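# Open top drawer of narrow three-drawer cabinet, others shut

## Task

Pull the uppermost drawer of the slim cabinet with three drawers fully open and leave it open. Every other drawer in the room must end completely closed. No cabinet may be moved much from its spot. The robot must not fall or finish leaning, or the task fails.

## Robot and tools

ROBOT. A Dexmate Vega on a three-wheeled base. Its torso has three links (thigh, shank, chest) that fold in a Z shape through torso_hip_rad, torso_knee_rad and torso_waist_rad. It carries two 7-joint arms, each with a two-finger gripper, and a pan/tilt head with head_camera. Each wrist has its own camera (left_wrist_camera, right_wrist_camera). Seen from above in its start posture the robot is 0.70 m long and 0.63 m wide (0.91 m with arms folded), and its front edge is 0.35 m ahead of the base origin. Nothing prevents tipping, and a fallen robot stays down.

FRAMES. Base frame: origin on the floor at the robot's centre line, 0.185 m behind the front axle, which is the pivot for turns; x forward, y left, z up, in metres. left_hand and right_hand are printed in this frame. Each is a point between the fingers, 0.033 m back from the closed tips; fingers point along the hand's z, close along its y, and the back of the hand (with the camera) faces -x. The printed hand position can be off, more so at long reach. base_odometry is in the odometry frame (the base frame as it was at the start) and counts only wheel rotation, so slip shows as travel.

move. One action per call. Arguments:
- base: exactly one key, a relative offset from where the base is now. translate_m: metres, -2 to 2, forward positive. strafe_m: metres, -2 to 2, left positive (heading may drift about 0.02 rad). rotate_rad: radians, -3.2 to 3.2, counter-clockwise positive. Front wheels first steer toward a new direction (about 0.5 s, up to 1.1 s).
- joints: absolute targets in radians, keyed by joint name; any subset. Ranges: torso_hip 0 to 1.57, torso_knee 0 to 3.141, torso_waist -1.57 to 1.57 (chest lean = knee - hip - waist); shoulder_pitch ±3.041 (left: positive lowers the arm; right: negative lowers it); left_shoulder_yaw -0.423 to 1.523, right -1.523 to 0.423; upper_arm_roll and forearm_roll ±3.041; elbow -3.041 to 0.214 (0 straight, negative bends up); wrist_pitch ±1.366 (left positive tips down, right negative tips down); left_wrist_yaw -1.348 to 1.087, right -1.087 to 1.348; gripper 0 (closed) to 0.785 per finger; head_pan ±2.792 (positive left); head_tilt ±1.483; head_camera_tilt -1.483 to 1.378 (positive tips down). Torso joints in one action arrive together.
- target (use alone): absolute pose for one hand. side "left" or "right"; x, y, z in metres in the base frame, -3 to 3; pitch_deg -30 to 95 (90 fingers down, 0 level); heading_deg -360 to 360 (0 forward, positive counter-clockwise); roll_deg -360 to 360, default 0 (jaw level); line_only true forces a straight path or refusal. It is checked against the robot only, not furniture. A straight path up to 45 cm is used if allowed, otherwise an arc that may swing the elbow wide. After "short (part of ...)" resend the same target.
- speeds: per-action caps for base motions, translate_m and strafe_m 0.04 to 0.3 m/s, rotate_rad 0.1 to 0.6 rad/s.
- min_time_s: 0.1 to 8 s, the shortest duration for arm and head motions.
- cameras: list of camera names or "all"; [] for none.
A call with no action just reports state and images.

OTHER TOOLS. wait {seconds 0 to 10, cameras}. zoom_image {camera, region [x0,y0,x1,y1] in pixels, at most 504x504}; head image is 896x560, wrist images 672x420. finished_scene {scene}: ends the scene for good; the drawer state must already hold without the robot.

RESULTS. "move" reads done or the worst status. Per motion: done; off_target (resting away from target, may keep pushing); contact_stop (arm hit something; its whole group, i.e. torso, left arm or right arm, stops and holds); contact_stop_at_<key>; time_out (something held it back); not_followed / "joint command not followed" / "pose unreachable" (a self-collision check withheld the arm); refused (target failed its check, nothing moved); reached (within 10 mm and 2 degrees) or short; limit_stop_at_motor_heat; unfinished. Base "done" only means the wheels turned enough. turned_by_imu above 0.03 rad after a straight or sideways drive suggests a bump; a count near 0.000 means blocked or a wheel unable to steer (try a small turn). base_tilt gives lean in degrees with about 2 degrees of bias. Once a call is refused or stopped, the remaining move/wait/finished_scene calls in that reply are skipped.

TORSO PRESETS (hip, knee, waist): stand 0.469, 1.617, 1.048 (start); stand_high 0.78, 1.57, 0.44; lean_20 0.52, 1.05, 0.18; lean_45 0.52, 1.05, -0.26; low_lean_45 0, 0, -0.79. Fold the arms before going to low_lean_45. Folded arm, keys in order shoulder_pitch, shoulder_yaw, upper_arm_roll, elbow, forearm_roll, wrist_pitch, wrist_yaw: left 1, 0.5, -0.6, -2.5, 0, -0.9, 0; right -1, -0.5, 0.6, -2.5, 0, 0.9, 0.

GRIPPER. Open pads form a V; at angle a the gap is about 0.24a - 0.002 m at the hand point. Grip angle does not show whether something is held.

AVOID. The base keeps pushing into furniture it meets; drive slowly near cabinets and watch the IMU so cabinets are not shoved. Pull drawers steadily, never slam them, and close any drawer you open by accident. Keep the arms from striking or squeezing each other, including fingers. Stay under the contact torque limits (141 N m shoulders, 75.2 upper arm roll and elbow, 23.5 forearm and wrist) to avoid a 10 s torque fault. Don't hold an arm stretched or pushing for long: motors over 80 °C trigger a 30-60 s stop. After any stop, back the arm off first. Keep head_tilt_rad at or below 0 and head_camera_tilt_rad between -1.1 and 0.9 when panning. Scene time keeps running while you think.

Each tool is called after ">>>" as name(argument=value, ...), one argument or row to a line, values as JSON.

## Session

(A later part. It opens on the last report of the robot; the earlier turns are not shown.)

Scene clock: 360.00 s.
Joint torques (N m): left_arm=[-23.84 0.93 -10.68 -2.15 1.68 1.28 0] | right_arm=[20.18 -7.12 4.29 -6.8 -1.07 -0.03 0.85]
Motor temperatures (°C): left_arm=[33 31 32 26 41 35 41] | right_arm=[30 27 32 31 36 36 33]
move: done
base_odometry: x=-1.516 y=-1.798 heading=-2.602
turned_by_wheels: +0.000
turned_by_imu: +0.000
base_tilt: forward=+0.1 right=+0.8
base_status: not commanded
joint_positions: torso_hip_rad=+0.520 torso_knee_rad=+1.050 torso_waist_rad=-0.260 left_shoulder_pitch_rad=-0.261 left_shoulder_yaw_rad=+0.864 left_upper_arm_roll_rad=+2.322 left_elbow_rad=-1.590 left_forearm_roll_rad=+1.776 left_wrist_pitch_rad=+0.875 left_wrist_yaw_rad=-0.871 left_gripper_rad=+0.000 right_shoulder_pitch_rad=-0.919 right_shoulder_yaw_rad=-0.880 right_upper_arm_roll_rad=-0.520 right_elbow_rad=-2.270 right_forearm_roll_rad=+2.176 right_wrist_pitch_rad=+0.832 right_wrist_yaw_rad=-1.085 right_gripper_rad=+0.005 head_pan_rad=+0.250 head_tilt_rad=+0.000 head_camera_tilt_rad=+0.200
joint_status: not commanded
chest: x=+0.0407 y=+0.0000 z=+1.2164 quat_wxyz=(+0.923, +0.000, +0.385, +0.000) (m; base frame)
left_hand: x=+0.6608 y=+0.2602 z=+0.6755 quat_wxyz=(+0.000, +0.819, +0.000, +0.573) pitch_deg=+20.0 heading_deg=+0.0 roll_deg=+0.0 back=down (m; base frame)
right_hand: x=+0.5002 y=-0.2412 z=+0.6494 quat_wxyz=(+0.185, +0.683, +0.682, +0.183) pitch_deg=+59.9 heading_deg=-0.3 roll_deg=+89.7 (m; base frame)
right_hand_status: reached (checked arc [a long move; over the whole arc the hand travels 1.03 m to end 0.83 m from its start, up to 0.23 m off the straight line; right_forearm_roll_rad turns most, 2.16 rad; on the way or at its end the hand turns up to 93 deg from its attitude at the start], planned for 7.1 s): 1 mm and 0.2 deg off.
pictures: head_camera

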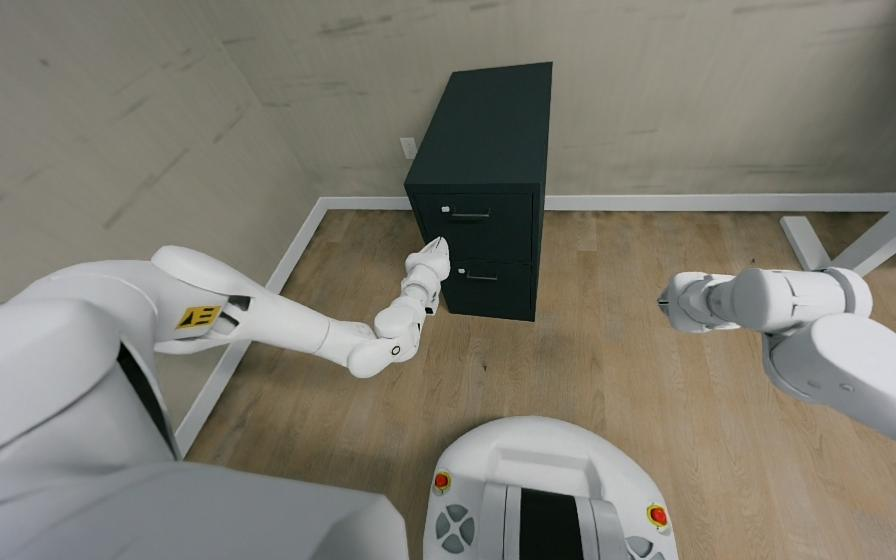

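>>> move(
  base={"strafe_m": 0.17},
  joints={"head_pan_rad": 0.0, "head_camera_tilt_rad": 0.2, "right_gripper_rad": 0.16},
  cameras=["head_camera", "left_wrist_camera", "right_wrist_camera"],
)

Scene clock: 362.93 s.
Joint torques (N m): left_arm=[-22.92 1.25 -10.28 -0.22 1.29 2.05 0.23] | right_arm=[22.44 -7.59 4.4 -6.22 -1.14 -0.17 0.7]
Motor temperatures (°C): left_arm=[33 31 32 26 41 35 41] | right_arm=[30 27 32 31 36 36 33]
move: done
base_odometry: x=-1.429 y=-1.943 heading=-2.599
turned_by_wheels: +0.003
turned_by_imu: +0.002
base_tilt: forward=+0.1 right=+0.7
base_status: done
joint_positions: torso_hip_rad=+0.520 torso_knee_rad=+1.050 torso_waist_rad=-0.260 left_shoulder_pitch_rad=-0.261 left_shoulder_yaw_rad=+0.864 left_upper_arm_roll_rad=+2.322 left_elbow_rad=-1.590 left_forearm_roll_rad=+1.776 left_wrist_pitch_rad=+0.875 left_wrist_yaw_rad=-0.871 left_gripper_rad=+0.000 right_shoulder_pitch_rad=-0.916 right_shoulder_yaw_rad=-0.881 right_upper_arm_roll_rad=-0.521 right_elbow_rad=-2.272 right_forearm_roll_rad=+2.180 right_wrist_pitch_rad=+0.833 right_wrist_yaw_rad=-1.087 right_gripper_rad=+0.160 head_pan_rad=+0.000 head_tilt_rad=+0.000 head_camera_tilt_rad=+0.200
joint_status: all done
chest: x=+0.0407 y=+0.0000 z=+1.2164 quat_wxyz=(+0.923, +0.000, +0.385, +0.000) (m; base frame)
left_hand: x=+0.6608 y=+0.2602 z=+0.6755 quat_wxyz=(+0.000, +0.819, +0.000, +0.573) pitch_deg=+20.0 heading_deg=+0.0 roll_deg=+0.0 back=down (m; base frame)
right_hand: x=+0.4999 y=-0.2401 z=+0.6498 quat_wxyz=(+0.183, +0.683, +0.683, +0.183) pitch_deg=+60.0 heading_deg=+0.0 roll_deg=-90.0 (m; base frame)
pictures: head_camera, left_wrist_camera, right_wrist_camera

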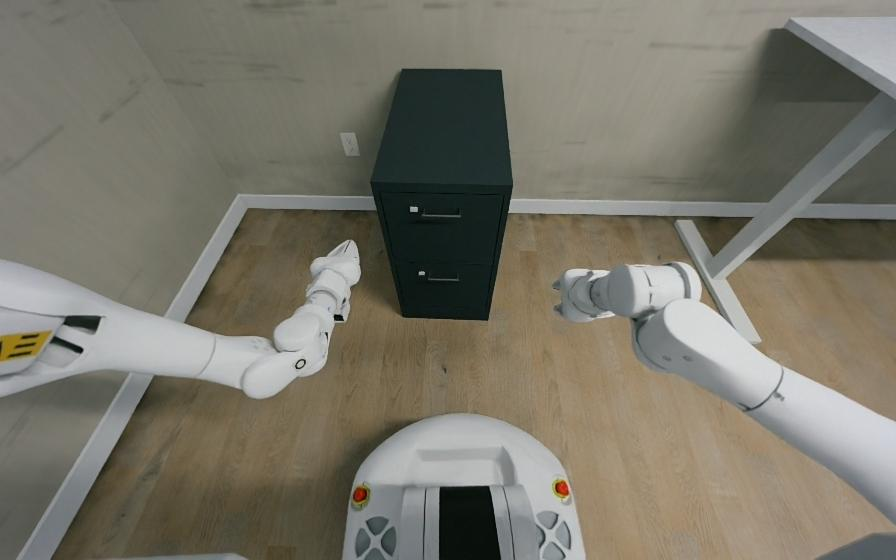

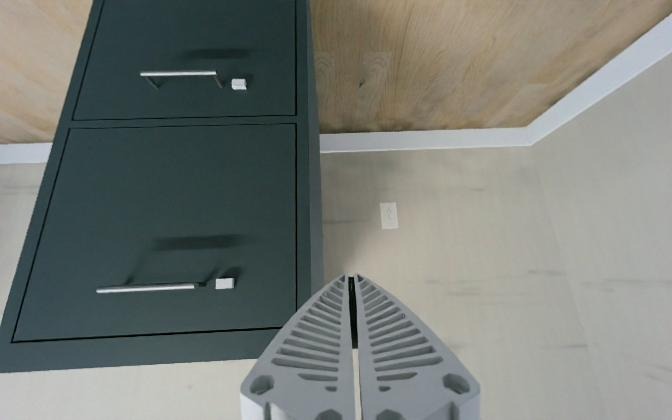

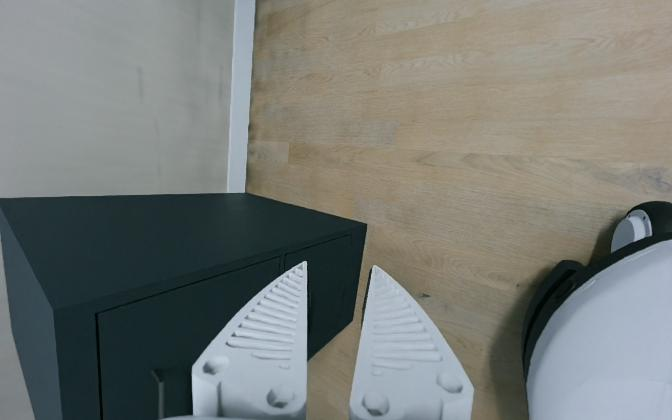

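>>> move(
  target={"side": "left", "x": 0.58, "y": 0.24, "z": 0.68, "pitch_deg": 20, "heading_deg": -15, "roll_deg": -90},
  cameras=["left_wrist_camera", "head_camera"],
)

Scene clock: 370.43 s.
Joint torques (N m): left_arm=[-8.87 10.07 -11.93 -2.11 1.19 0.27 1.46] | right_arm=[21.13 -6.39 4.22 -6.17 -1.02 0.33 0.87]
Motor temperatures (°C): left_arm=[32 31 32 26 41 35 41] | right_arm=[30 27 33 31 36 36 33]
move: done
base_odometry: x=-1.429 y=-1.943 heading=-2.599
turned_by_wheels: +0.000
turned_by_imu: +0.000
base_tilt: forward=+0.0 right=+0.8
base_status: not commanded
joint_positions: torso_hip_rad=+0.520 torso_knee_rad=+1.050 torso_waist_rad=-0.260 left_shoulder_pitch_rad=+0.205 left_shoulder_yaw_rad=+1.269 left_upper_arm_roll_rad=+1.698 left_elbow_rad=-1.973 left_forearm_roll_rad=+0.240 left_wrist_pitch_rad=+0.575 left_wrist_yaw_rad=+0.625 left_gripper_rad=+0.000 right_shoulder_pitch_rad=-0.916 right_shoulder_yaw_rad=-0.881 right_upper_arm_roll_rad=-0.521 right_elbow_rad=-2.272 right_forearm_roll_rad=+2.180 right_wrist_pitch_rad=+0.833 right_wrist_yaw_rad=-1.087 right_gripper_rad=+0.160 head_pan_rad=+0.000 head_tilt_rad=+0.000 head_camera_tilt_rad=+0.200
joint_status: not commanded
chest: x=+0.0407 y=+0.0000 z=+1.2164 quat_wxyz=(+0.923, +0.000, +0.385, +0.000) (m; base frame)
left_hand: x=+0.5799 y=+0.2398 z=+0.6795 quat_wxyz=(+0.454, +0.651, +0.497, +0.350) pitch_deg=+20.1 heading_deg=-15.0 roll_deg=-89.8 (m; base frame)
left_hand_status: reached (straight line, planned for 5.3 s): 0 mm and 0.3 deg off.
right_hand: x=+0.4999 y=-0.2401 z=+0.6498 quat_wxyz=(+0.183, +0.683, +0.683, +0.183) pitch_deg=+60.0 heading_deg=+0.0 roll_deg=-90.0 (m; base frame)
pictures: head_camera, left_wrist_camera

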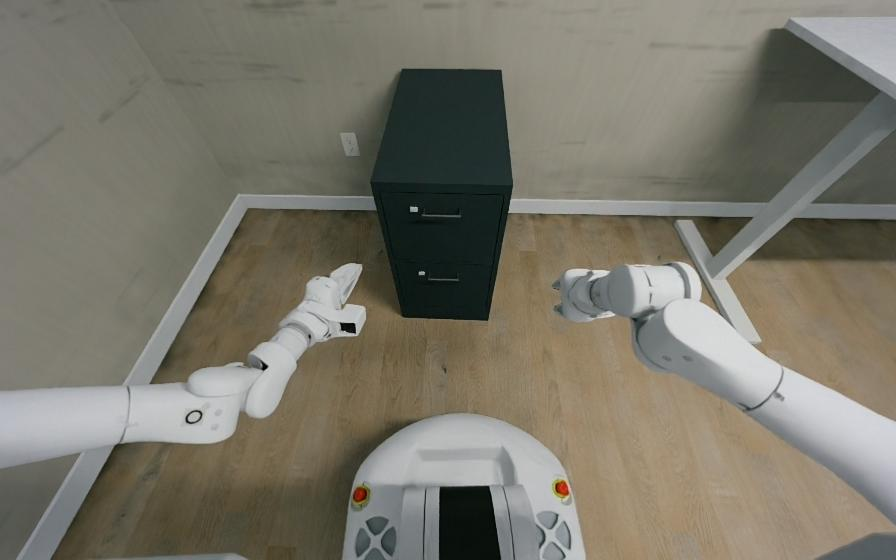

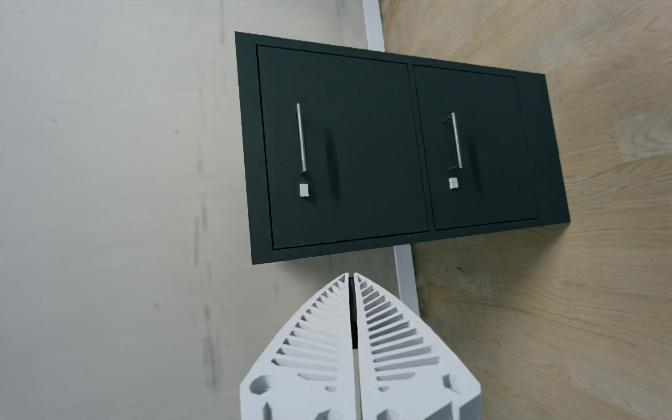

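>>> move(
  target={"side": "right", "x": 0.60, "y": -0.02, "z": 0.73, "pitch_deg": 65, "heading_deg": 0, "roll_deg": 90},
  cameras=["right_wrist_camera", "head_camera"],
)

Scene clock: 371.07 s.
Joint torques (N m): left_arm=[-7.69 10.26 -12.3 -2.7 1.19 -0.35 1.21] | right_arm=[21.79 -6.89 4.39 -5.59 -1.06 0.46 1.02]
Motor temperatures (°C): left_arm=[32 31 32 26 41 35 41] | right_arm=[30 27 33 31 36 36 33]
move: refused
base_odometry: x=-1.429 y=-1.943 heading=-2.599
turned_by_wheels: +0.000
turned_by_imu: +0.000
base_tilt: forward=+0.0 right=+0.7
base_status: not commanded
joint_positions: torso_hip_rad=+0.520 torso_knee_rad=+1.050 torso_waist_rad=-0.260 left_shoulder_pitch_rad=+0.206 left_shoulder_yaw_rad=+1.270 left_upper_arm_roll_rad=+1.697 left_elbow_rad=-1.973 left_forearm_roll_rad=+0.237 left_wrist_pitch_rad=+0.572 left_wrist_yaw_rad=+0.627 left_gripper_rad=+0.000 right_shoulder_pitch_rad=-0.916 right_shoulder_yaw_rad=-0.881 right_upper_arm_roll_rad=-0.521 right_elbow_rad=-2.272 right_forearm_roll_rad=+2.180 right_wrist_pitch_rad=+0.833 right_wrist_yaw_rad=-1.087 right_gripper_rad=+0.160 head_pan_rad=+0.000 head_tilt_rad=+0.000 head_camera_tilt_rad=+0.200
joint_status: not commanded
chest: x=+0.0407 y=+0.0000 z=+1.2164 quat_wxyz=(+0.923, +0.000, +0.385, +0.000) (m; base frame)
left_hand: x=+0.5798 y=+0.2399 z=+0.6797 quat_wxyz=(+0.455, +0.650, +0.498, +0.349) pitch_deg=+20.0 heading_deg=-15.0 roll_deg=-89.9 (m; base frame)
right_hand: x=+0.4999 y=-0.2401 z=+0.6498 quat_wxyz=(+0.183, +0.683, +0.683, +0.183) pitch_deg=+60.0 heading_deg=+0.0 roll_deg=-90.0 (m; base frame)
right_hand_status: refused: neither the straight line nor an arc passes: along the straight line the arm gets 43% of the way (right_wrist_pitch_rad and right_wrist_yaw_rad at their limits); the best arc brings the right finger within 1.9 cm of the left palm (limit 2.0). Nothing moved.
pictures: head_camera, right_wrist_camera

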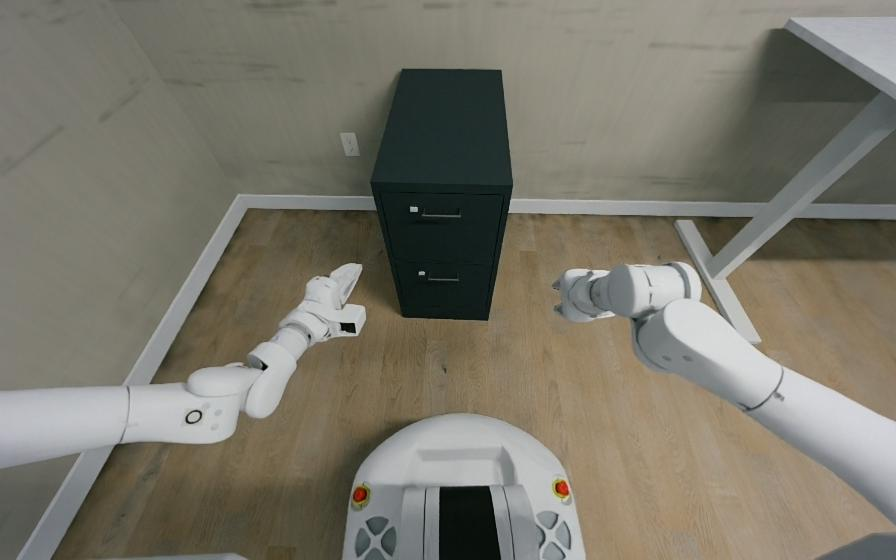

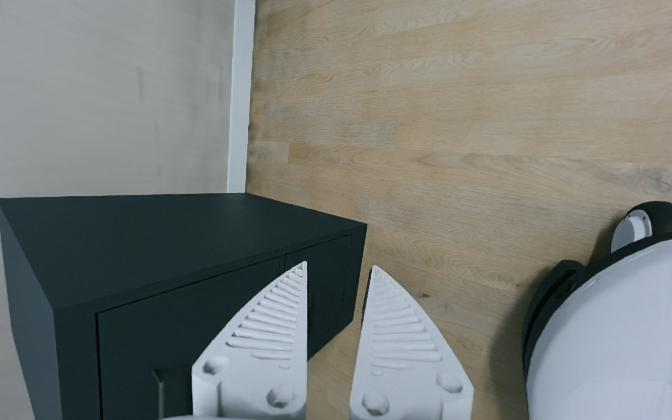

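>>> move(
  base={"strafe_m": -0.11},
  cameras=[],
)

>>> move(
  target={"side": "right", "x": 0.60, "y": -0.14, "z": 0.73, "pitch_deg": 65, "heading_deg": 0, "roll_deg": 90},
  cameras=["right_wrist_camera", "head_camera"],
)

Scene clock: 373.73 s.
Joint torques (N m): left_arm=[-8.28 9.6 -11.23 -2.14 1.21 1.33 1.31] | right_arm=[21.35 -6.42 4.7 -5.3 -1.09 0.62 0.97]
Motor temperatures (°C): left_arm=[32 31 32 26 41 35 41] | right_arm=[30 27 33 31 36 36 33]
move: done
base_odometry: x=-1.485 y=-1.849 heading=-2.601
turned_by_wheels: -0.002
turned_by_imu: +0.000
base_tilt: forward=+0.1 right=+0.7
base_status: done
joint_positions: torso_hip_rad=+0.520 torso_knee_rad=+1.050 torso_waist_rad=-0.260 left_shoulder_pitch_rad=+0.206 left_shoulder_yaw_rad=+1.270 left_upper_arm_roll_rad=+1.696 left_elbow_rad=-1.973 left_forearm_roll_rad=+0.236 left_wrist_pitch_rad=+0.571 left_wrist_yaw_rad=+0.628 left_gripper_rad=+0.000 right_shoulder_pitch_rad=-0.916 right_shoulder_yaw_rad=-0.881 right_upper_arm_roll_rad=-0.521 right_elbow_rad=-2.272 right_forearm_roll_rad=+2.180 right_wrist_pitch_rad=+0.833 right_wrist_yaw_rad=-1.087 right_gripper_rad=+0.160 head_pan_rad=+0.000 head_tilt_rad=+0.000 head_camera_tilt_rad=+0.200
joint_status: not commanded
chest: x=+0.0407 y=+0.0000 z=+1.2164 quat_wxyz=(+0.923, +0.000, +0.385, +0.000) (m; base frame)
left_hand: x=+0.5798 y=+0.2400 z=+0.6798 quat_wxyz=(+0.455, +0.650, +0.499, +0.349) pitch_deg=+20.0 heading_deg=-15.0 roll_deg=-90.0 (m; base frame)
right_hand: x=+0.4999 y=-0.2401 z=+0.6498 quat_wxyz=(+0.183, +0.683, +0.683, +0.183) pitch_deg=+60.0 heading_deg=+0.0 roll_deg=+90.0 (m; base frame)
pictures: none
No camera images: "cameras" was empty.

Scene clock: 378.80 s.
Joint torques (N m): left_arm=[-8.21 7.99 -12.23 -3.2 1.22 0.23 1.33] | right_arm=[32.44 0.8 6.65 -1.32 -1.16 0.41 0.86]
Motor temperatures (°C): left_arm=[32 31 32 26 40 35 41] | right_arm=[30 27 33 31 36 36 33]
move: done
base_odometry: x=-1.485 y=-1.849 heading=-2.601
turned_by_wheels: +0.000
turned_by_imu: +0.000
base_tilt: forward=+0.0 right=+0.7
base_status: not commanded
joint_positions: torso_hip_rad=+0.520 torso_knee_rad=+1.050 torso_waist_rad=-0.260 left_shoulder_pitch_rad=+0.206 left_shoulder_yaw_rad=+1.270 left_upper_arm_roll_rad=+1.696 left_elbow_rad=-1.973 left_forearm_roll_rad=+0.236 left_wrist_pitch_rad=+0.571 left_wrist_yaw_rad=+0.628 left_gripper_rad=+0.000 right_shoulder_pitch_rad=+0.175 right_shoulder_yaw_rad=-0.800 right_upper_arm_roll_rad=-1.382 right_elbow_rad=-2.103 right_forearm_roll_rad=+2.692 right_wrist_pitch_rad=+1.266 right_wrist_yaw_rad=-1.087 right_gripper_rad=+0.160 head_pan_rad=+0.000 head_tilt_rad=+0.000 head_camera_tilt_rad=+0.200
joint_status: not commanded
chest: x=+0.0407 y=+0.0000 z=+1.2164 quat_wxyz=(+0.923, +0.000, +0.385, +0.000) (m; base frame)
left_hand: x=+0.5798 y=+0.2400 z=+0.6798 quat_wxyz=(+0.455, +0.650, +0.499, +0.349) pitch_deg=+20.0 heading_deg=-15.0 roll_deg=-90.0 (m; base frame)
right_hand: x=+0.5994 y=-0.1403 z=+0.7294 quat_wxyz=(+0.153, +0.690, +0.690, +0.153) pitch_deg=+65.0 heading_deg=+0.1 roll_deg=-89.9 (m; base frame)
right_hand_status: reached (straight line, planned for 3.8 s): 1 mm and 0.0 deg off.
pictures: head_camera, right_wrist_camera

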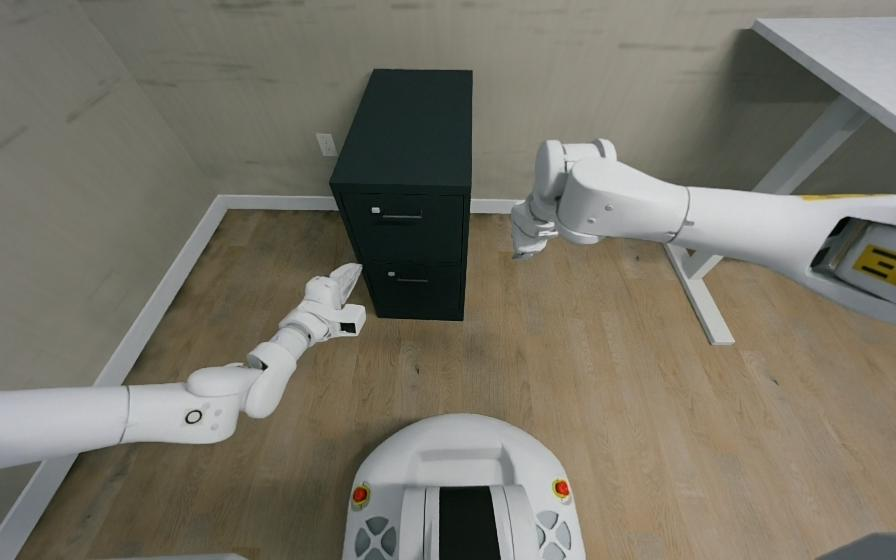

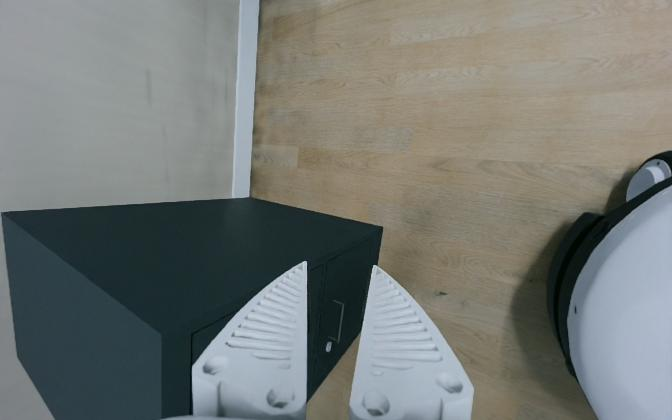

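>>> move(
  base={"strafe_m": 0.2},
  cameras=["head_camera", "right_wrist_camera", "left_wrist_camera"],
)

Scene clock: 381.80 s.
Joint torques (N m): left_arm=[-9.45 9.14 -11 -2.9 1.46 0.61 1.31] | right_arm=[33.82 -1.24 6.91 -0.84 -1.34 0.07 0.74]
Motor temperatures (°C): left_arm=[32 31 32 26 40 35 41] | right_arm=[30 27 33 31 36 36 33]
move: done
base_odometry: x=-1.382 y=-2.020 heading=-2.598
turned_by_wheels: +0.003
turned_by_imu: +0.000
base_tilt: forward=+0.1 right=+0.7
base_status: done
joint_positions: torso_hip_rad=+0.520 torso_knee_rad=+1.050 torso_waist_rad=-0.260 left_shoulder_pitch_rad=+0.206 left_shoulder_yaw_rad=+1.270 left_upper_arm_roll_rad=+1.696 left_elbow_rad=-1.972 left_forearm_roll_rad=+0.236 left_wrist_pitch_rad=+0.571 left_wrist_yaw_rad=+0.628 left_gripper_rad=+0.000 right_shoulder_pitch_rad=+0.179 right_shoulder_yaw_rad=-0.798 right_upper_arm_roll_rad=-1.384 right_elbow_rad=-2.102 right_forearm_roll_rad=+2.694 right_wrist_pitch_rad=+1.266 right_wrist_yaw_rad=-1.087 right_gripper_rad=+0.160 head_pan_rad=+0.000 head_tilt_rad=+0.000 head_camera_tilt_rad=+0.200
joint_status: not commanded
chest: x=+0.0407 y=+0.0000 z=+1.2164 quat_wxyz=(+0.923, +0.000, +0.385, +0.000) (m; base frame)
left_hand: x=+0.5798 y=+0.2400 z=+0.6798 quat_wxyz=(+0.455, +0.650, +0.499, +0.349) pitch_deg=+20.0 heading_deg=-15.0 roll_deg=-90.0 (m; base frame)
right_hand: x=+0.5999 y=-0.1400 z=+0.7298 quat_wxyz=(+0.153, +0.690, +0.690, +0.153) pitch_deg=+65.0 heading_deg=+0.0 roll_deg=-90.0 (m; base frame)
pictures: head_camera, left_wrist_camera, right_wrist_camera

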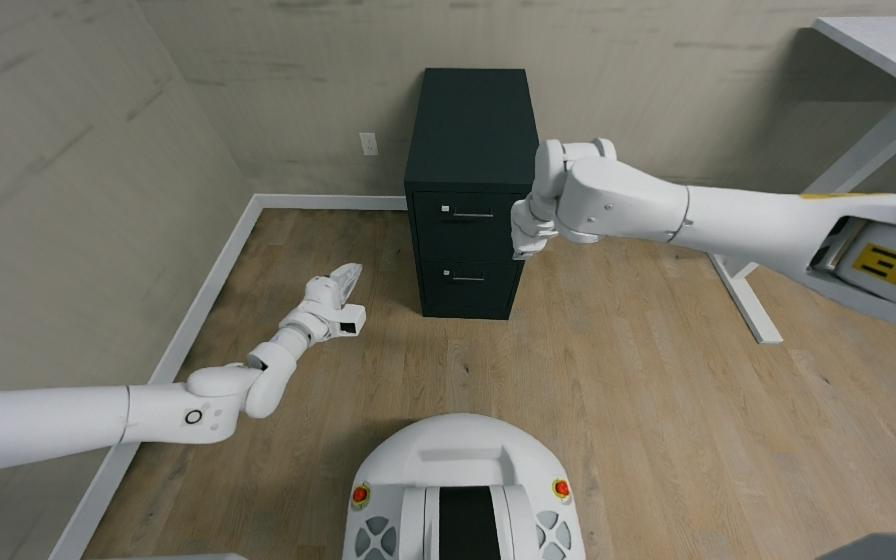

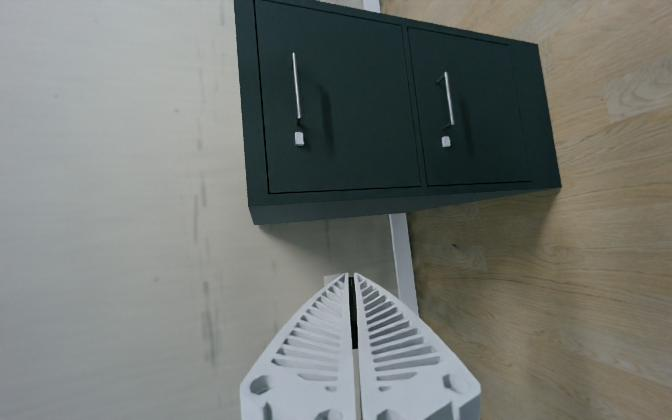

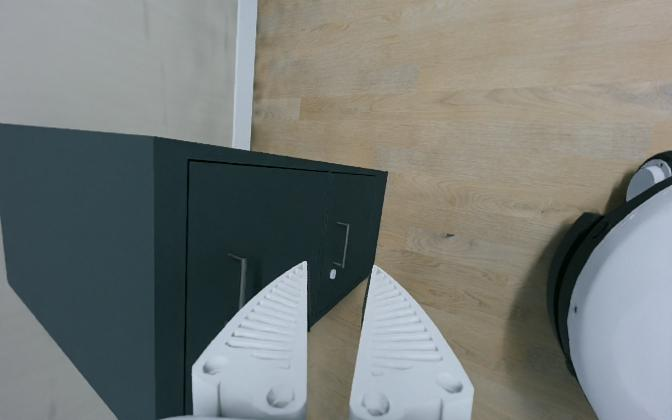

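>>> move(
  base={"translate_m": 0.12},
  speeds={"translate_m": 0.12},
  cameras=["head_camera", "right_wrist_camera", "left_wrist_camera"],
)

Scene clock: 385.17 s.
Joint torques (N m): left_arm=[-8.56 8.62 -11 -2.92 1.41 0.33 1.32] | right_arm=[33.03 -0.07 7.18 -1.19 -1.45 0.64 0.91]
Motor temperatures (°C): left_arm=[32 31 32 26 40 35 41] | right_arm=[30 27 33 31 36 36 33]
move: done
base_odometry: x=-1.485 y=-2.083 heading=-2.598
turned_by_wheels: +0.000
turned_by_imu: +0.002
base_tilt: forward=+0.0 right=+0.8
base_status: done
joint_positions: torso_hip_rad=+0.520 torso_knee_rad=+1.050 torso_waist_rad=-0.260 left_shoulder_pitch_rad=+0.206 left_shoulder_yaw_rad=+1.270 left_upper_arm_roll_rad=+1.696 left_elbow_rad=-1.972 left_forearm_roll_rad=+0.236 left_wrist_pitch_rad=+0.571 left_wrist_yaw_rad=+0.628 left_gripper_rad=+0.000 right_shoulder_pitch_rad=+0.179 right_shoulder_yaw_rad=-0.798 right_upper_arm_roll_rad=-1.384 right_elbow_rad=-2.102 right_forearm_roll_rad=+2.694 right_wrist_pitch_rad=+1.266 right_wrist_yaw_rad=-1.087 right_gripper_rad=+0.160 head_pan_rad=+0.000 head_tilt_rad=+0.000 head_camera_tilt_rad=+0.200
joint_status: not commanded
chest: x=+0.0408 y=+0.0000 z=+1.2164 quat_wxyz=(+0.923, +0.000, +0.385, +0.000) (m; base frame)
left_hand: x=+0.5798 y=+0.2400 z=+0.6797 quat_wxyz=(+0.455, +0.650, +0.499, +0.349) pitch_deg=+20.0 heading_deg=-15.0 roll_deg=-90.0 (m; base frame)
right_hand: x=+0.5999 y=-0.1400 z=+0.7298 quat_wxyz=(+0.153, +0.690, +0.690, +0.153) pitch_deg=+65.0 heading_deg=+0.0 roll_deg=-90.0 (m; base frame)
pictures: head_camera, left_wrist_camera, right_wrist_camera

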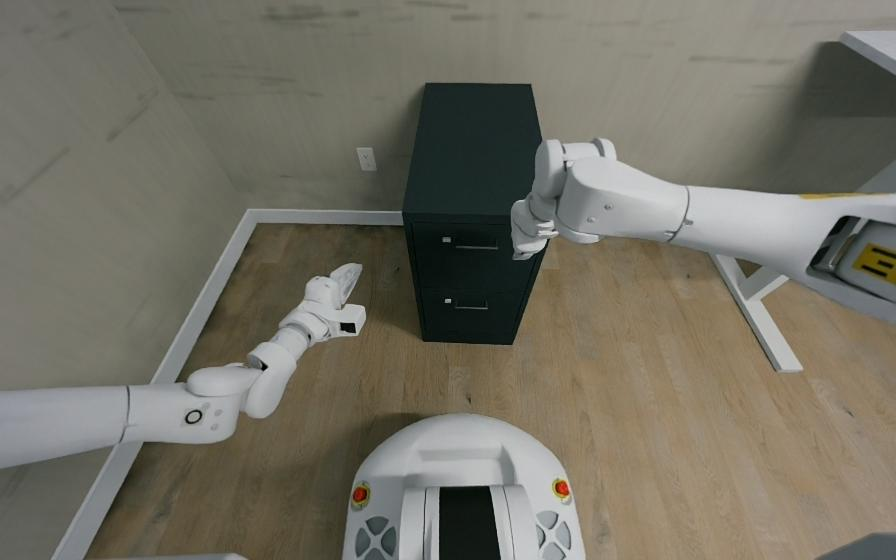

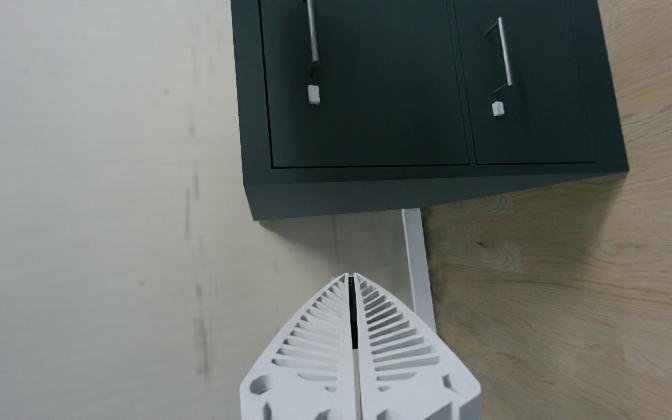

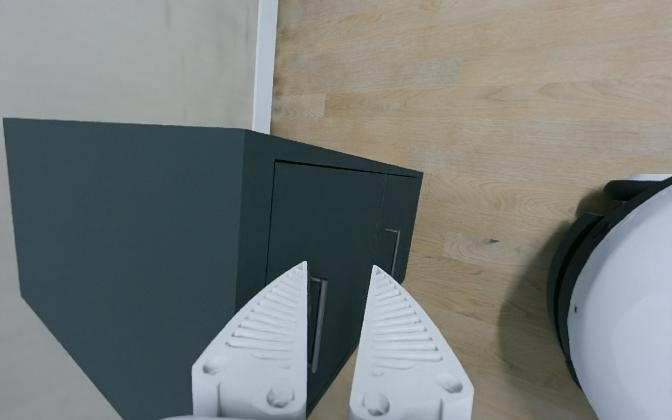

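>>> move(
  base={"translate_m": 0.02},
  speeds={"translate_m": 0.08},
  cameras=[],
)

>>> move(
  target={"side": "right", "x": 0.62, "y": -0.11, "z": 0.70, "pitch_deg": 65, "heading_deg": 0, "roll_deg": 90, "line_only": true},
  cameras=["head_camera", "right_wrist_camera"],
)

Scene clock: 387.53 s.
Joint torques (N m): left_arm=[-9.14 10.35 -11.45 -2.4 1.25 0.53 1.29] | right_arm=[32.8 -1.02 7.23 -1.05 -1.27 -0.25 0.83]
Motor temperatures (°C): left_arm=[32 31 32 26 40 35 41] | right_arm=[30 27 33 31 36 36 33]
move: done
base_odometry: x=-1.502 y=-2.093 heading=-2.599
turned_by_wheels: +0.000
turned_by_imu: +0.000
base_tilt: forward=+0.1 right=+0.7
base_status: done
joint_positions: torso_hip_rad=+0.520 torso_knee_rad=+1.050 torso_waist_rad=-0.260 left_shoulder_pitch_rad=+0.206 left_shoulder_yaw_rad=+1.270 left_upper_arm_roll_rad=+1.696 left_elbow_rad=-1.972 left_forearm_roll_rad=+0.236 left_wrist_pitch_rad=+0.571 left_wrist_yaw_rad=+0.628 left_gripper_rad=+0.000 right_shoulder_pitch_rad=+0.179 right_shoulder_yaw_rad=-0.798 right_upper_arm_roll_rad=-1.384 right_elbow_rad=-2.102 right_forearm_roll_rad=+2.694 right_wrist_pitch_rad=+1.266 right_wrist_yaw_rad=-1.087 right_gripper_rad=+0.160 head_pan_rad=+0.000 head_tilt_rad=+0.000 head_camera_tilt_rad=+0.200
joint_status: not commanded
chest: x=+0.0408 y=+0.0000 z=+1.2164 quat_wxyz=(+0.923, +0.000, +0.385, +0.000) (m; base frame)
left_hand: x=+0.5798 y=+0.2400 z=+0.6797 quat_wxyz=(+0.455, +0.650, +0.499, +0.349) pitch_deg=+20.0 heading_deg=-15.0 roll_deg=-90.0 (m; base frame)
right_hand: x=+0.5999 y=-0.1400 z=+0.7298 quat_wxyz=(+0.153, +0.690, +0.690, +0.153) pitch_deg=+65.0 heading_deg=+0.0 roll_deg=-90.0 (m; base frame)
pictures: none
No camera images: "cameras" was empty.

Scene clock: 389.60 s.
Joint torques (N m): left_arm=[-9.05 8.97 -11.8 -3.16 1.19 0.16 1.35] | right_arm=[12.45 -0.46 6.84 -0.66 -1.31 -0.5 1.32]
Motor temperatures (°C): left_arm=[32 31 32 26 40 35 41] | right_arm=[30 27 33 31 36 36 33]
move: done
base_odometry: x=-1.502 y=-2.093 heading=-2.599
turned_by_wheels: +0.000
turned_by_imu: +0.000
base_tilt: forward=+0.1 right=+0.8
base_status: not commanded
joint_positions: torso_hip_rad=+0.520 torso_knee_rad=+1.050 torso_waist_rad=-0.260 left_shoulder_pitch_rad=+0.206 left_shoulder_yaw_rad=+1.270 left_upper_arm_roll_rad=+1.696 left_elbow_rad=-1.972 left_forearm_roll_rad=+0.236 left_wrist_pitch_rad=+0.571 left_wrist_yaw_rad=+0.628 left_gripper_rad=+0.000 right_shoulder_pitch_rad=+0.152 right_shoulder_yaw_rad=-0.659 right_upper_arm_roll_rad=-1.387 right_elbow_rad=-1.925 right_forearm_roll_rad=+2.699 right_wrist_pitch_rad=+1.227 right_wrist_yaw_rad=-1.029 right_gripper_rad=+0.160 head_pan_rad=+0.000 head_tilt_rad=+0.000 head_camera_tilt_rad=+0.200
joint_status: not commanded
chest: x=+0.0408 y=+0.0000 z=+1.2164 quat_wxyz=(+0.923, +0.000, +0.385, +0.000) (m; base frame)
left_hand: x=+0.5798 y=+0.2400 z=+0.6797 quat_wxyz=(+0.455, +0.650, +0.499, +0.349) pitch_deg=+20.0 heading_deg=-15.0 roll_deg=-90.0 (m; base frame)
right_hand: x=+0.6198 y=-0.1107 z=+0.7009 quat_wxyz=(+0.153, +0.690, +0.690, +0.153) pitch_deg=+65.0 heading_deg=+0.0 roll_deg=-90.0 (m; base frame)
right_hand_status: reached (straight line, planned for 0.9 s): 1 mm and 0.0 deg off.
pictures: head_camera, right_wrist_camera

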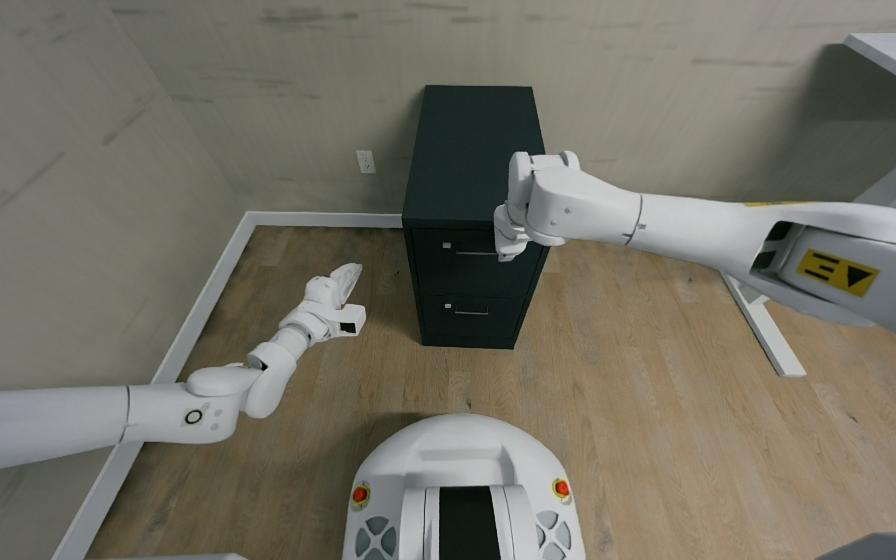

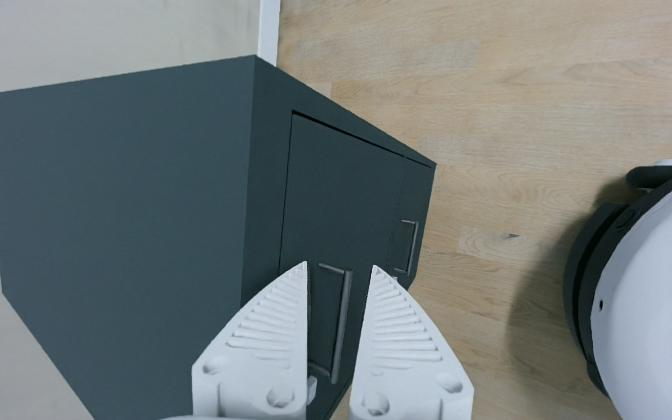

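>>> move(
  base={"rotate_rad": -0.03},
  cameras=[],
)

>>> move(
  base={"strafe_m": 0.055},
  cameras=["head_camera", "right_wrist_camera", "left_wrist_camera"],
)

Scene clock: 391.43 s.
Joint torques (N m): left_arm=[-9.01 8.77 -10.78 -2.41 1.32 -0.21 1.32] | right_arm=[13.98 0.58 6.76 -0.89 -1.26 -0.57 1.52]
Motor temperatures (°C): left_arm=[32 31 32 26 40 35 41] | right_arm=[30 27 33 31 36 36 33]
move: done
base_odometry: x=-1.502 y=-2.093 heading=-2.629
turned_by_wheels: -0.030
turned_by_imu: -0.031
base_tilt: forward=+0.0 right=+0.8
base_status: done
joint_positions: torso_hip_rad=+0.520 torso_knee_rad=+1.050 torso_waist_rad=-0.260 left_shoulder_pitch_rad=+0.206 left_shoulder_yaw_rad=+1.270 left_upper_arm_roll_rad=+1.696 left_elbow_rad=-1.972 left_forearm_roll_rad=+0.236 left_wrist_pitch_rad=+0.571 left_wrist_yaw_rad=+0.628 left_gripper_rad=+0.000 right_shoulder_pitch_rad=+0.152 right_shoulder_yaw_rad=-0.656 right_upper_arm_roll_rad=-1.387 right_elbow_rad=-1.921 right_forearm_roll_rad=+2.699 right_wrist_pitch_rad=+1.226 right_wrist_yaw_rad=-1.028 right_gripper_rad=+0.160 head_pan_rad=+0.000 head_tilt_rad=+0.000 head_camera_tilt_rad=+0.200
joint_status: not commanded
chest: x=+0.0408 y=+0.0000 z=+1.2164 quat_wxyz=(+0.923, +0.000, +0.385, +0.000) (m; base frame)
left_hand: x=+0.5798 y=+0.2400 z=+0.6797 quat_wxyz=(+0.455, +0.650, +0.499, +0.349) pitch_deg=+20.0 heading_deg=-15.0 roll_deg=-90.0 (m; base frame)
right_hand: x=+0.6201 y=-0.1100 z=+0.7002 quat_wxyz=(+0.153, +0.690, +0.690, +0.153) pitch_deg=+65.0 heading_deg=+0.0 roll_deg=-90.0 (m; base frame)
pictures: none
No camera images: "cameras" was empty.

Scene clock: 393.70 s.
Joint torques (N m): left_arm=[-9.65 7.82 -11.48 -2.21 1.38 -0.08 1.35] | right_arm=[12.14 -1.38 7.17 -1.1 -1.27 -0.43 1.24]
Motor temperatures (°C): left_arm=[32 31 32 26 40 35 41] | right_arm=[30 27 33 31 36 36 33]
move: done
base_odometry: x=-1.475 y=-2.141 heading=-2.627
turned_by_wheels: +0.002
turned_by_imu: +0.003
base_tilt: forward=+0.0 right=+0.7
base_status: done
joint_positions: torso_hip_rad=+0.520 torso_knee_rad=+1.050 torso_waist_rad=-0.260 left_shoulder_pitch_rad=+0.206 left_shoulder_yaw_rad=+1.270 left_upper_arm_roll_rad=+1.696 left_elbow_rad=-1.972 left_forearm_roll_rad=+0.236 left_wrist_pitch_rad=+0.571 left_wrist_yaw_rad=+0.628 left_gripper_rad=+0.000 right_shoulder_pitch_rad=+0.152 right_shoulder_yaw_rad=-0.656 right_upper_arm_roll_rad=-1.387 right_elbow_rad=-1.921 right_forearm_roll_rad=+2.699 right_wrist_pitch_rad=+1.226 right_wrist_yaw_rad=-1.028 right_gripper_rad=+0.160 head_pan_rad=+0.000 head_tilt_rad=+0.000 head_camera_tilt_rad=+0.200
joint_status: not commanded
chest: x=+0.0408 y=+0.0000 z=+1.2164 quat_wxyz=(+0.923, +0.000, +0.385, +0.000) (m; base frame)
left_hand: x=+0.5798 y=+0.2400 z=+0.6797 quat_wxyz=(+0.455, +0.650, +0.499, +0.349) pitch_deg=+20.0 heading_deg=-15.0 roll_deg=-90.0 (m; base frame)
right_hand: x=+0.6201 y=-0.1100 z=+0.7002 quat_wxyz=(+0.153, +0.690, +0.690, +0.153) pitch_deg=+65.0 heading_deg=+0.0 roll_deg=-90.0 (m; base frame)
pictures: head_camera, left_wrist_camera, right_wrist_camera

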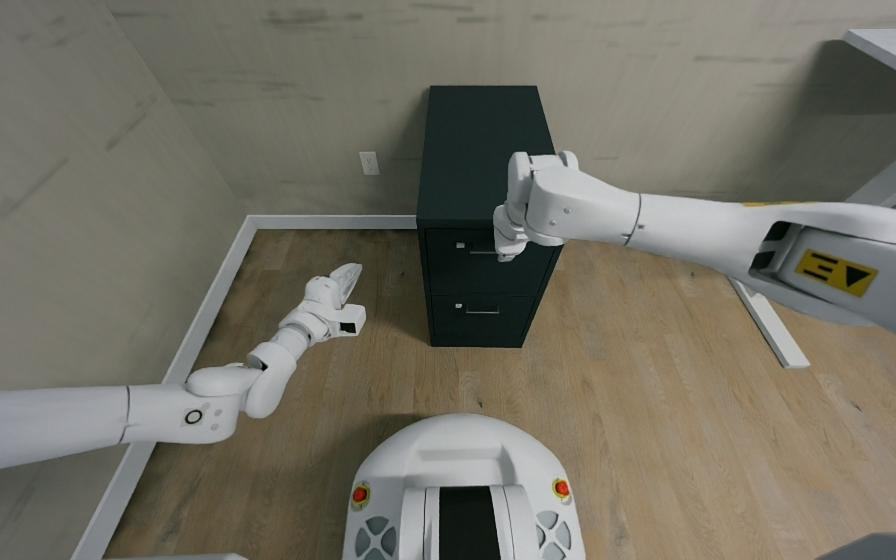

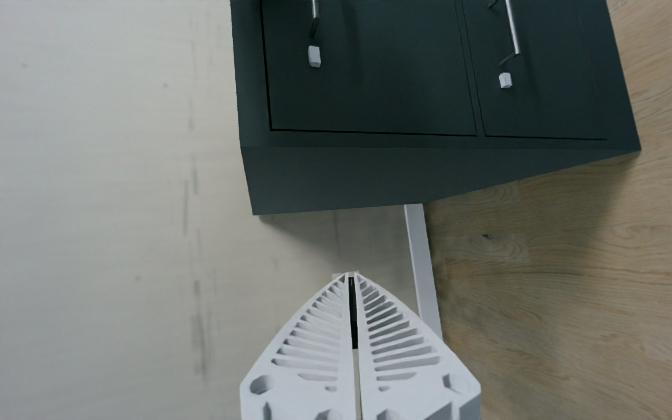

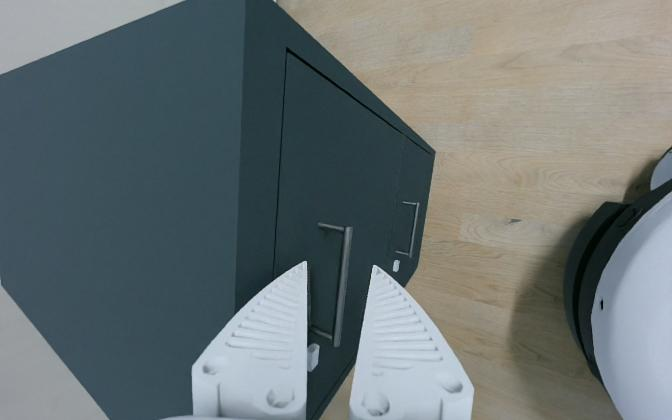

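>>> move(
  base={"rotate_rad": -0.04},
  cameras=[],
)

>>> move(
  base={"strafe_m": 0.02},
  cameras=["head_camera", "right_wrist_camera"],
)

Scene clock: 395.80 s.
Joint torques (N m): left_arm=[-8.75 8.2 -11.47 -3.25 1.49 -0.39 1.16] | right_arm=[12.81 -0.67 7 -2 -1.35 -0.1 1.57]
Motor temperatures (°C): left_arm=[32 31 32 26 40 35 41] | right_arm=[30 27 33 31 36 36 33]
move: done
base_odometry: x=-1.475 y=-2.141 heading=-2.667
turned_by_wheels: -0.040
turned_by_imu: -0.039
base_tilt: forward=+0.1 right=+0.7
base_status: done
joint_positions: torso_hip_rad=+0.520 torso_knee_rad=+1.050 torso_waist_rad=-0.260 left_shoulder_pitch_rad=+0.206 left_shoulder_yaw_rad=+1.270 left_upper_arm_roll_rad=+1.696 left_elbow_rad=-1.972 left_forearm_roll_rad=+0.236 left_wrist_pitch_rad=+0.571 left_wrist_yaw_rad=+0.628 left_gripper_rad=+0.000 right_shoulder_pitch_rad=+0.152 right_shoulder_yaw_rad=-0.656 right_upper_arm_roll_rad=-1.387 right_elbow_rad=-1.921 right_forearm_roll_rad=+2.699 right_wrist_pitch_rad=+1.226 right_wrist_yaw_rad=-1.028 right_gripper_rad=+0.160 head_pan_rad=+0.000 head_tilt_rad=+0.000 head_camera_tilt_rad=+0.200
joint_status: not commanded
chest: x=+0.0408 y=+0.0000 z=+1.2164 quat_wxyz=(+0.923, +0.000, +0.385, +0.000) (m; base frame)
left_hand: x=+0.5798 y=+0.2400 z=+0.6797 quat_wxyz=(+0.455, +0.650, +0.499, +0.349) pitch_deg=+20.0 heading_deg=-15.0 roll_deg=-90.0 (m; base frame)
right_hand: x=+0.6201 y=-0.1100 z=+0.7002 quat_wxyz=(+0.153, +0.690, +0.690, +0.153) pitch_deg=+65.0 heading_deg=+0.0 roll_deg=-90.0 (m; base frame)
pictures: none
No camera images: "cameras" was empty.

Scene clock: 397.27 s.
Joint torques (N m): left_arm=[-8.16 7.47 -10.46 -3.71 1.48 -0.41 1.24] | right_arm=[12.99 0.18 6.7 -1.7 -1.32 -0.62 1.28]
Motor temperatures (°C): left_arm=[32 31 32 26 40 35 41] | right_arm=[30 27 33 31 36 36 33]
move: done
base_odometry: x=-1.466 y=-2.159 heading=-2.666
turned_by_wheels: +0.001
turned_by_imu: +0.001
base_tilt: forward=+0.1 right=+0.8
base_status: done
joint_positions: torso_hip_rad=+0.520 torso_knee_rad=+1.050 torso_waist_rad=-0.260 left_shoulder_pitch_rad=+0.206 left_shoulder_yaw_rad=+1.270 left_upper_arm_roll_rad=+1.696 left_elbow_rad=-1.972 left_forearm_roll_rad=+0.236 left_wrist_pitch_rad=+0.571 left_wrist_yaw_rad=+0.628 left_gripper_rad=+0.000 right_shoulder_pitch_rad=+0.152 right_shoulder_yaw_rad=-0.656 right_upper_arm_roll_rad=-1.387 right_elbow_rad=-1.921 right_forearm_roll_rad=+2.699 right_wrist_pitch_rad=+1.226 right_wrist_yaw_rad=-1.028 right_gripper_rad=+0.160 head_pan_rad=+0.000 head_tilt_rad=+0.000 head_camera_tilt_rad=+0.200
joint_status: not commanded
chest: x=+0.0408 y=+0.0000 z=+1.2164 quat_wxyz=(+0.923, +0.000, +0.385, +0.000) (m; base frame)
left_hand: x=+0.5798 y=+0.2400 z=+0.6797 quat_wxyz=(+0.455, +0.650, +0.499, +0.349) pitch_deg=+20.0 heading_deg=-15.0 roll_deg=-90.0 (m; base frame)
right_hand: x=+0.6201 y=-0.1100 z=+0.7002 quat_wxyz=(+0.153, +0.690, +0.690, +0.153) pitch_deg=+65.0 heading_deg=+0.0 roll_deg=-90.0 (m; base frame)
pictures: head_camera, right_wrist_camera

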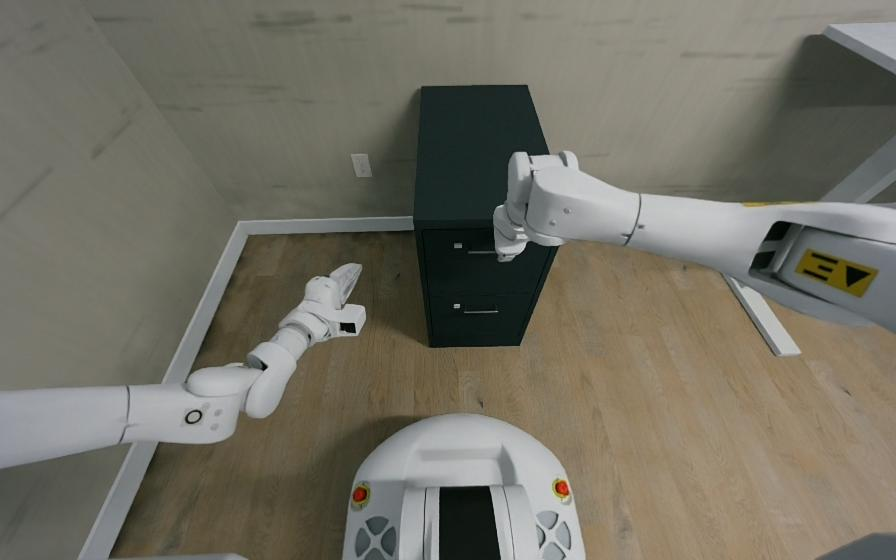

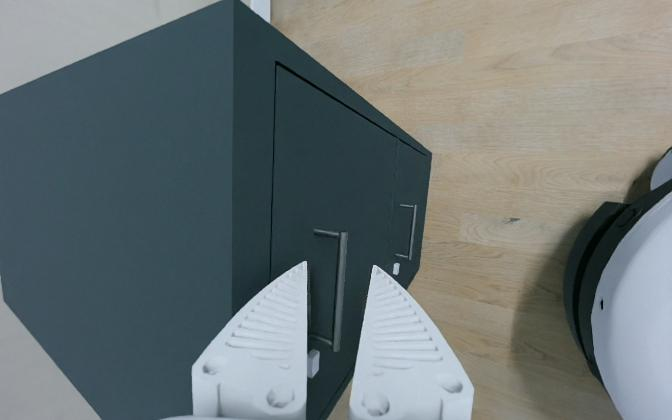

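>>> move(
  target={"side": "right", "x": 0.6327, "y": -0.096, "z": 0.673, "pitch_deg": 65, "heading_deg": 0, "roll_deg": 90, "line_only": true},
  cameras=["right_wrist_camera"],
)

>>> zoom_image(
  camera="right_wrist_camera",
  region=[240, 210, 440, 400],
)

Scene clock: 399.67 s.
Joint torques (N m): left_arm=[-9.61 5.91 -11.5 -2.3 1.48 0.32 1.25] | right_arm=[12.77 2.04 13.76 -1.53 -1.26 -0.13 1.33]
Motor temperatures (°C): left_arm=[32 31 32 26 40 35 41] | right_arm=[30 27 33 31 36 36 33]
move: done
base_odometry: x=-1.466 y=-2.159 heading=-2.666
turned_by_wheels: +0.000
turned_by_imu: +0.000
base_tilt: forward=+0.0 right=+0.7
base_status: not commanded
joint_positions: torso_hip_rad=+0.520 torso_knee_rad=+1.050 torso_waist_rad=-0.260 left_shoulder_pitch_rad=+0.206 left_shoulder_yaw_rad=+1.270 left_upper_arm_roll_rad=+1.696 left_elbow_rad=-1.972 left_forearm_roll_rad=+0.236 left_wrist_pitch_rad=+0.571 left_wrist_yaw_rad=+0.628 left_gripper_rad=+0.000 right_shoulder_pitch_rad=+0.117 right_shoulder_yaw_rad=-0.575 right_upper_arm_roll_rad=-1.375 right_elbow_rad=-1.787 right_forearm_roll_rad=+2.710 right_wrist_pitch_rad=+1.170 right_wrist_yaw_rad=-0.969 right_gripper_rad=+0.160 head_pan_rad=+0.000 head_tilt_rad=+0.000 head_camera_tilt_rad=+0.200
joint_status: not commanded
chest: x=+0.0408 y=+0.0000 z=+1.2164 quat_wxyz=(+0.923, +0.000, +0.385, +0.000) (m; base frame)
left_hand: x=+0.5798 y=+0.2400 z=+0.6797 quat_wxyz=(+0.455, +0.650, +0.499, +0.349) pitch_deg=+20.0 heading_deg=-15.0 roll_deg=-90.0 (m; base frame)
right_hand: x=+0.6323 y=-0.0965 z=+0.6737 quat_wxyz=(+0.153, +0.690, +0.690, +0.153) pitch_deg=+65.0 heading_deg=+0.0 roll_deg=+90.0 (m; base frame)
right_hand_status: reached (straight line, planned for 0.8 s): 1 mm and 0.0 deg off.
pictures: right_wrist_camera

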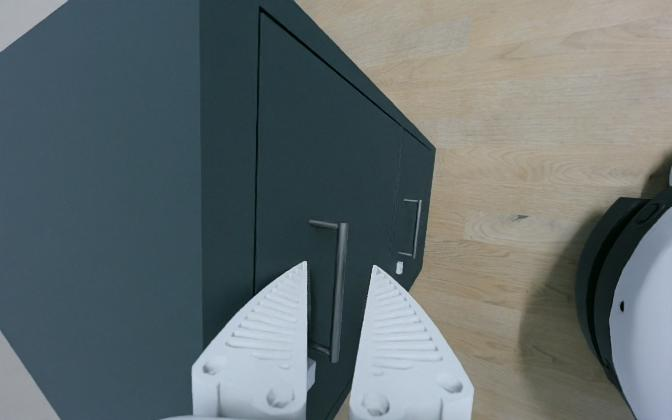

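Scaled by 2.520 from the camera's 672x420 image, which has a finer 960x600 frame.

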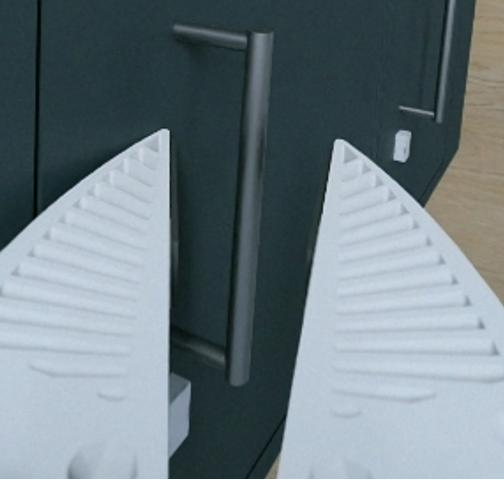

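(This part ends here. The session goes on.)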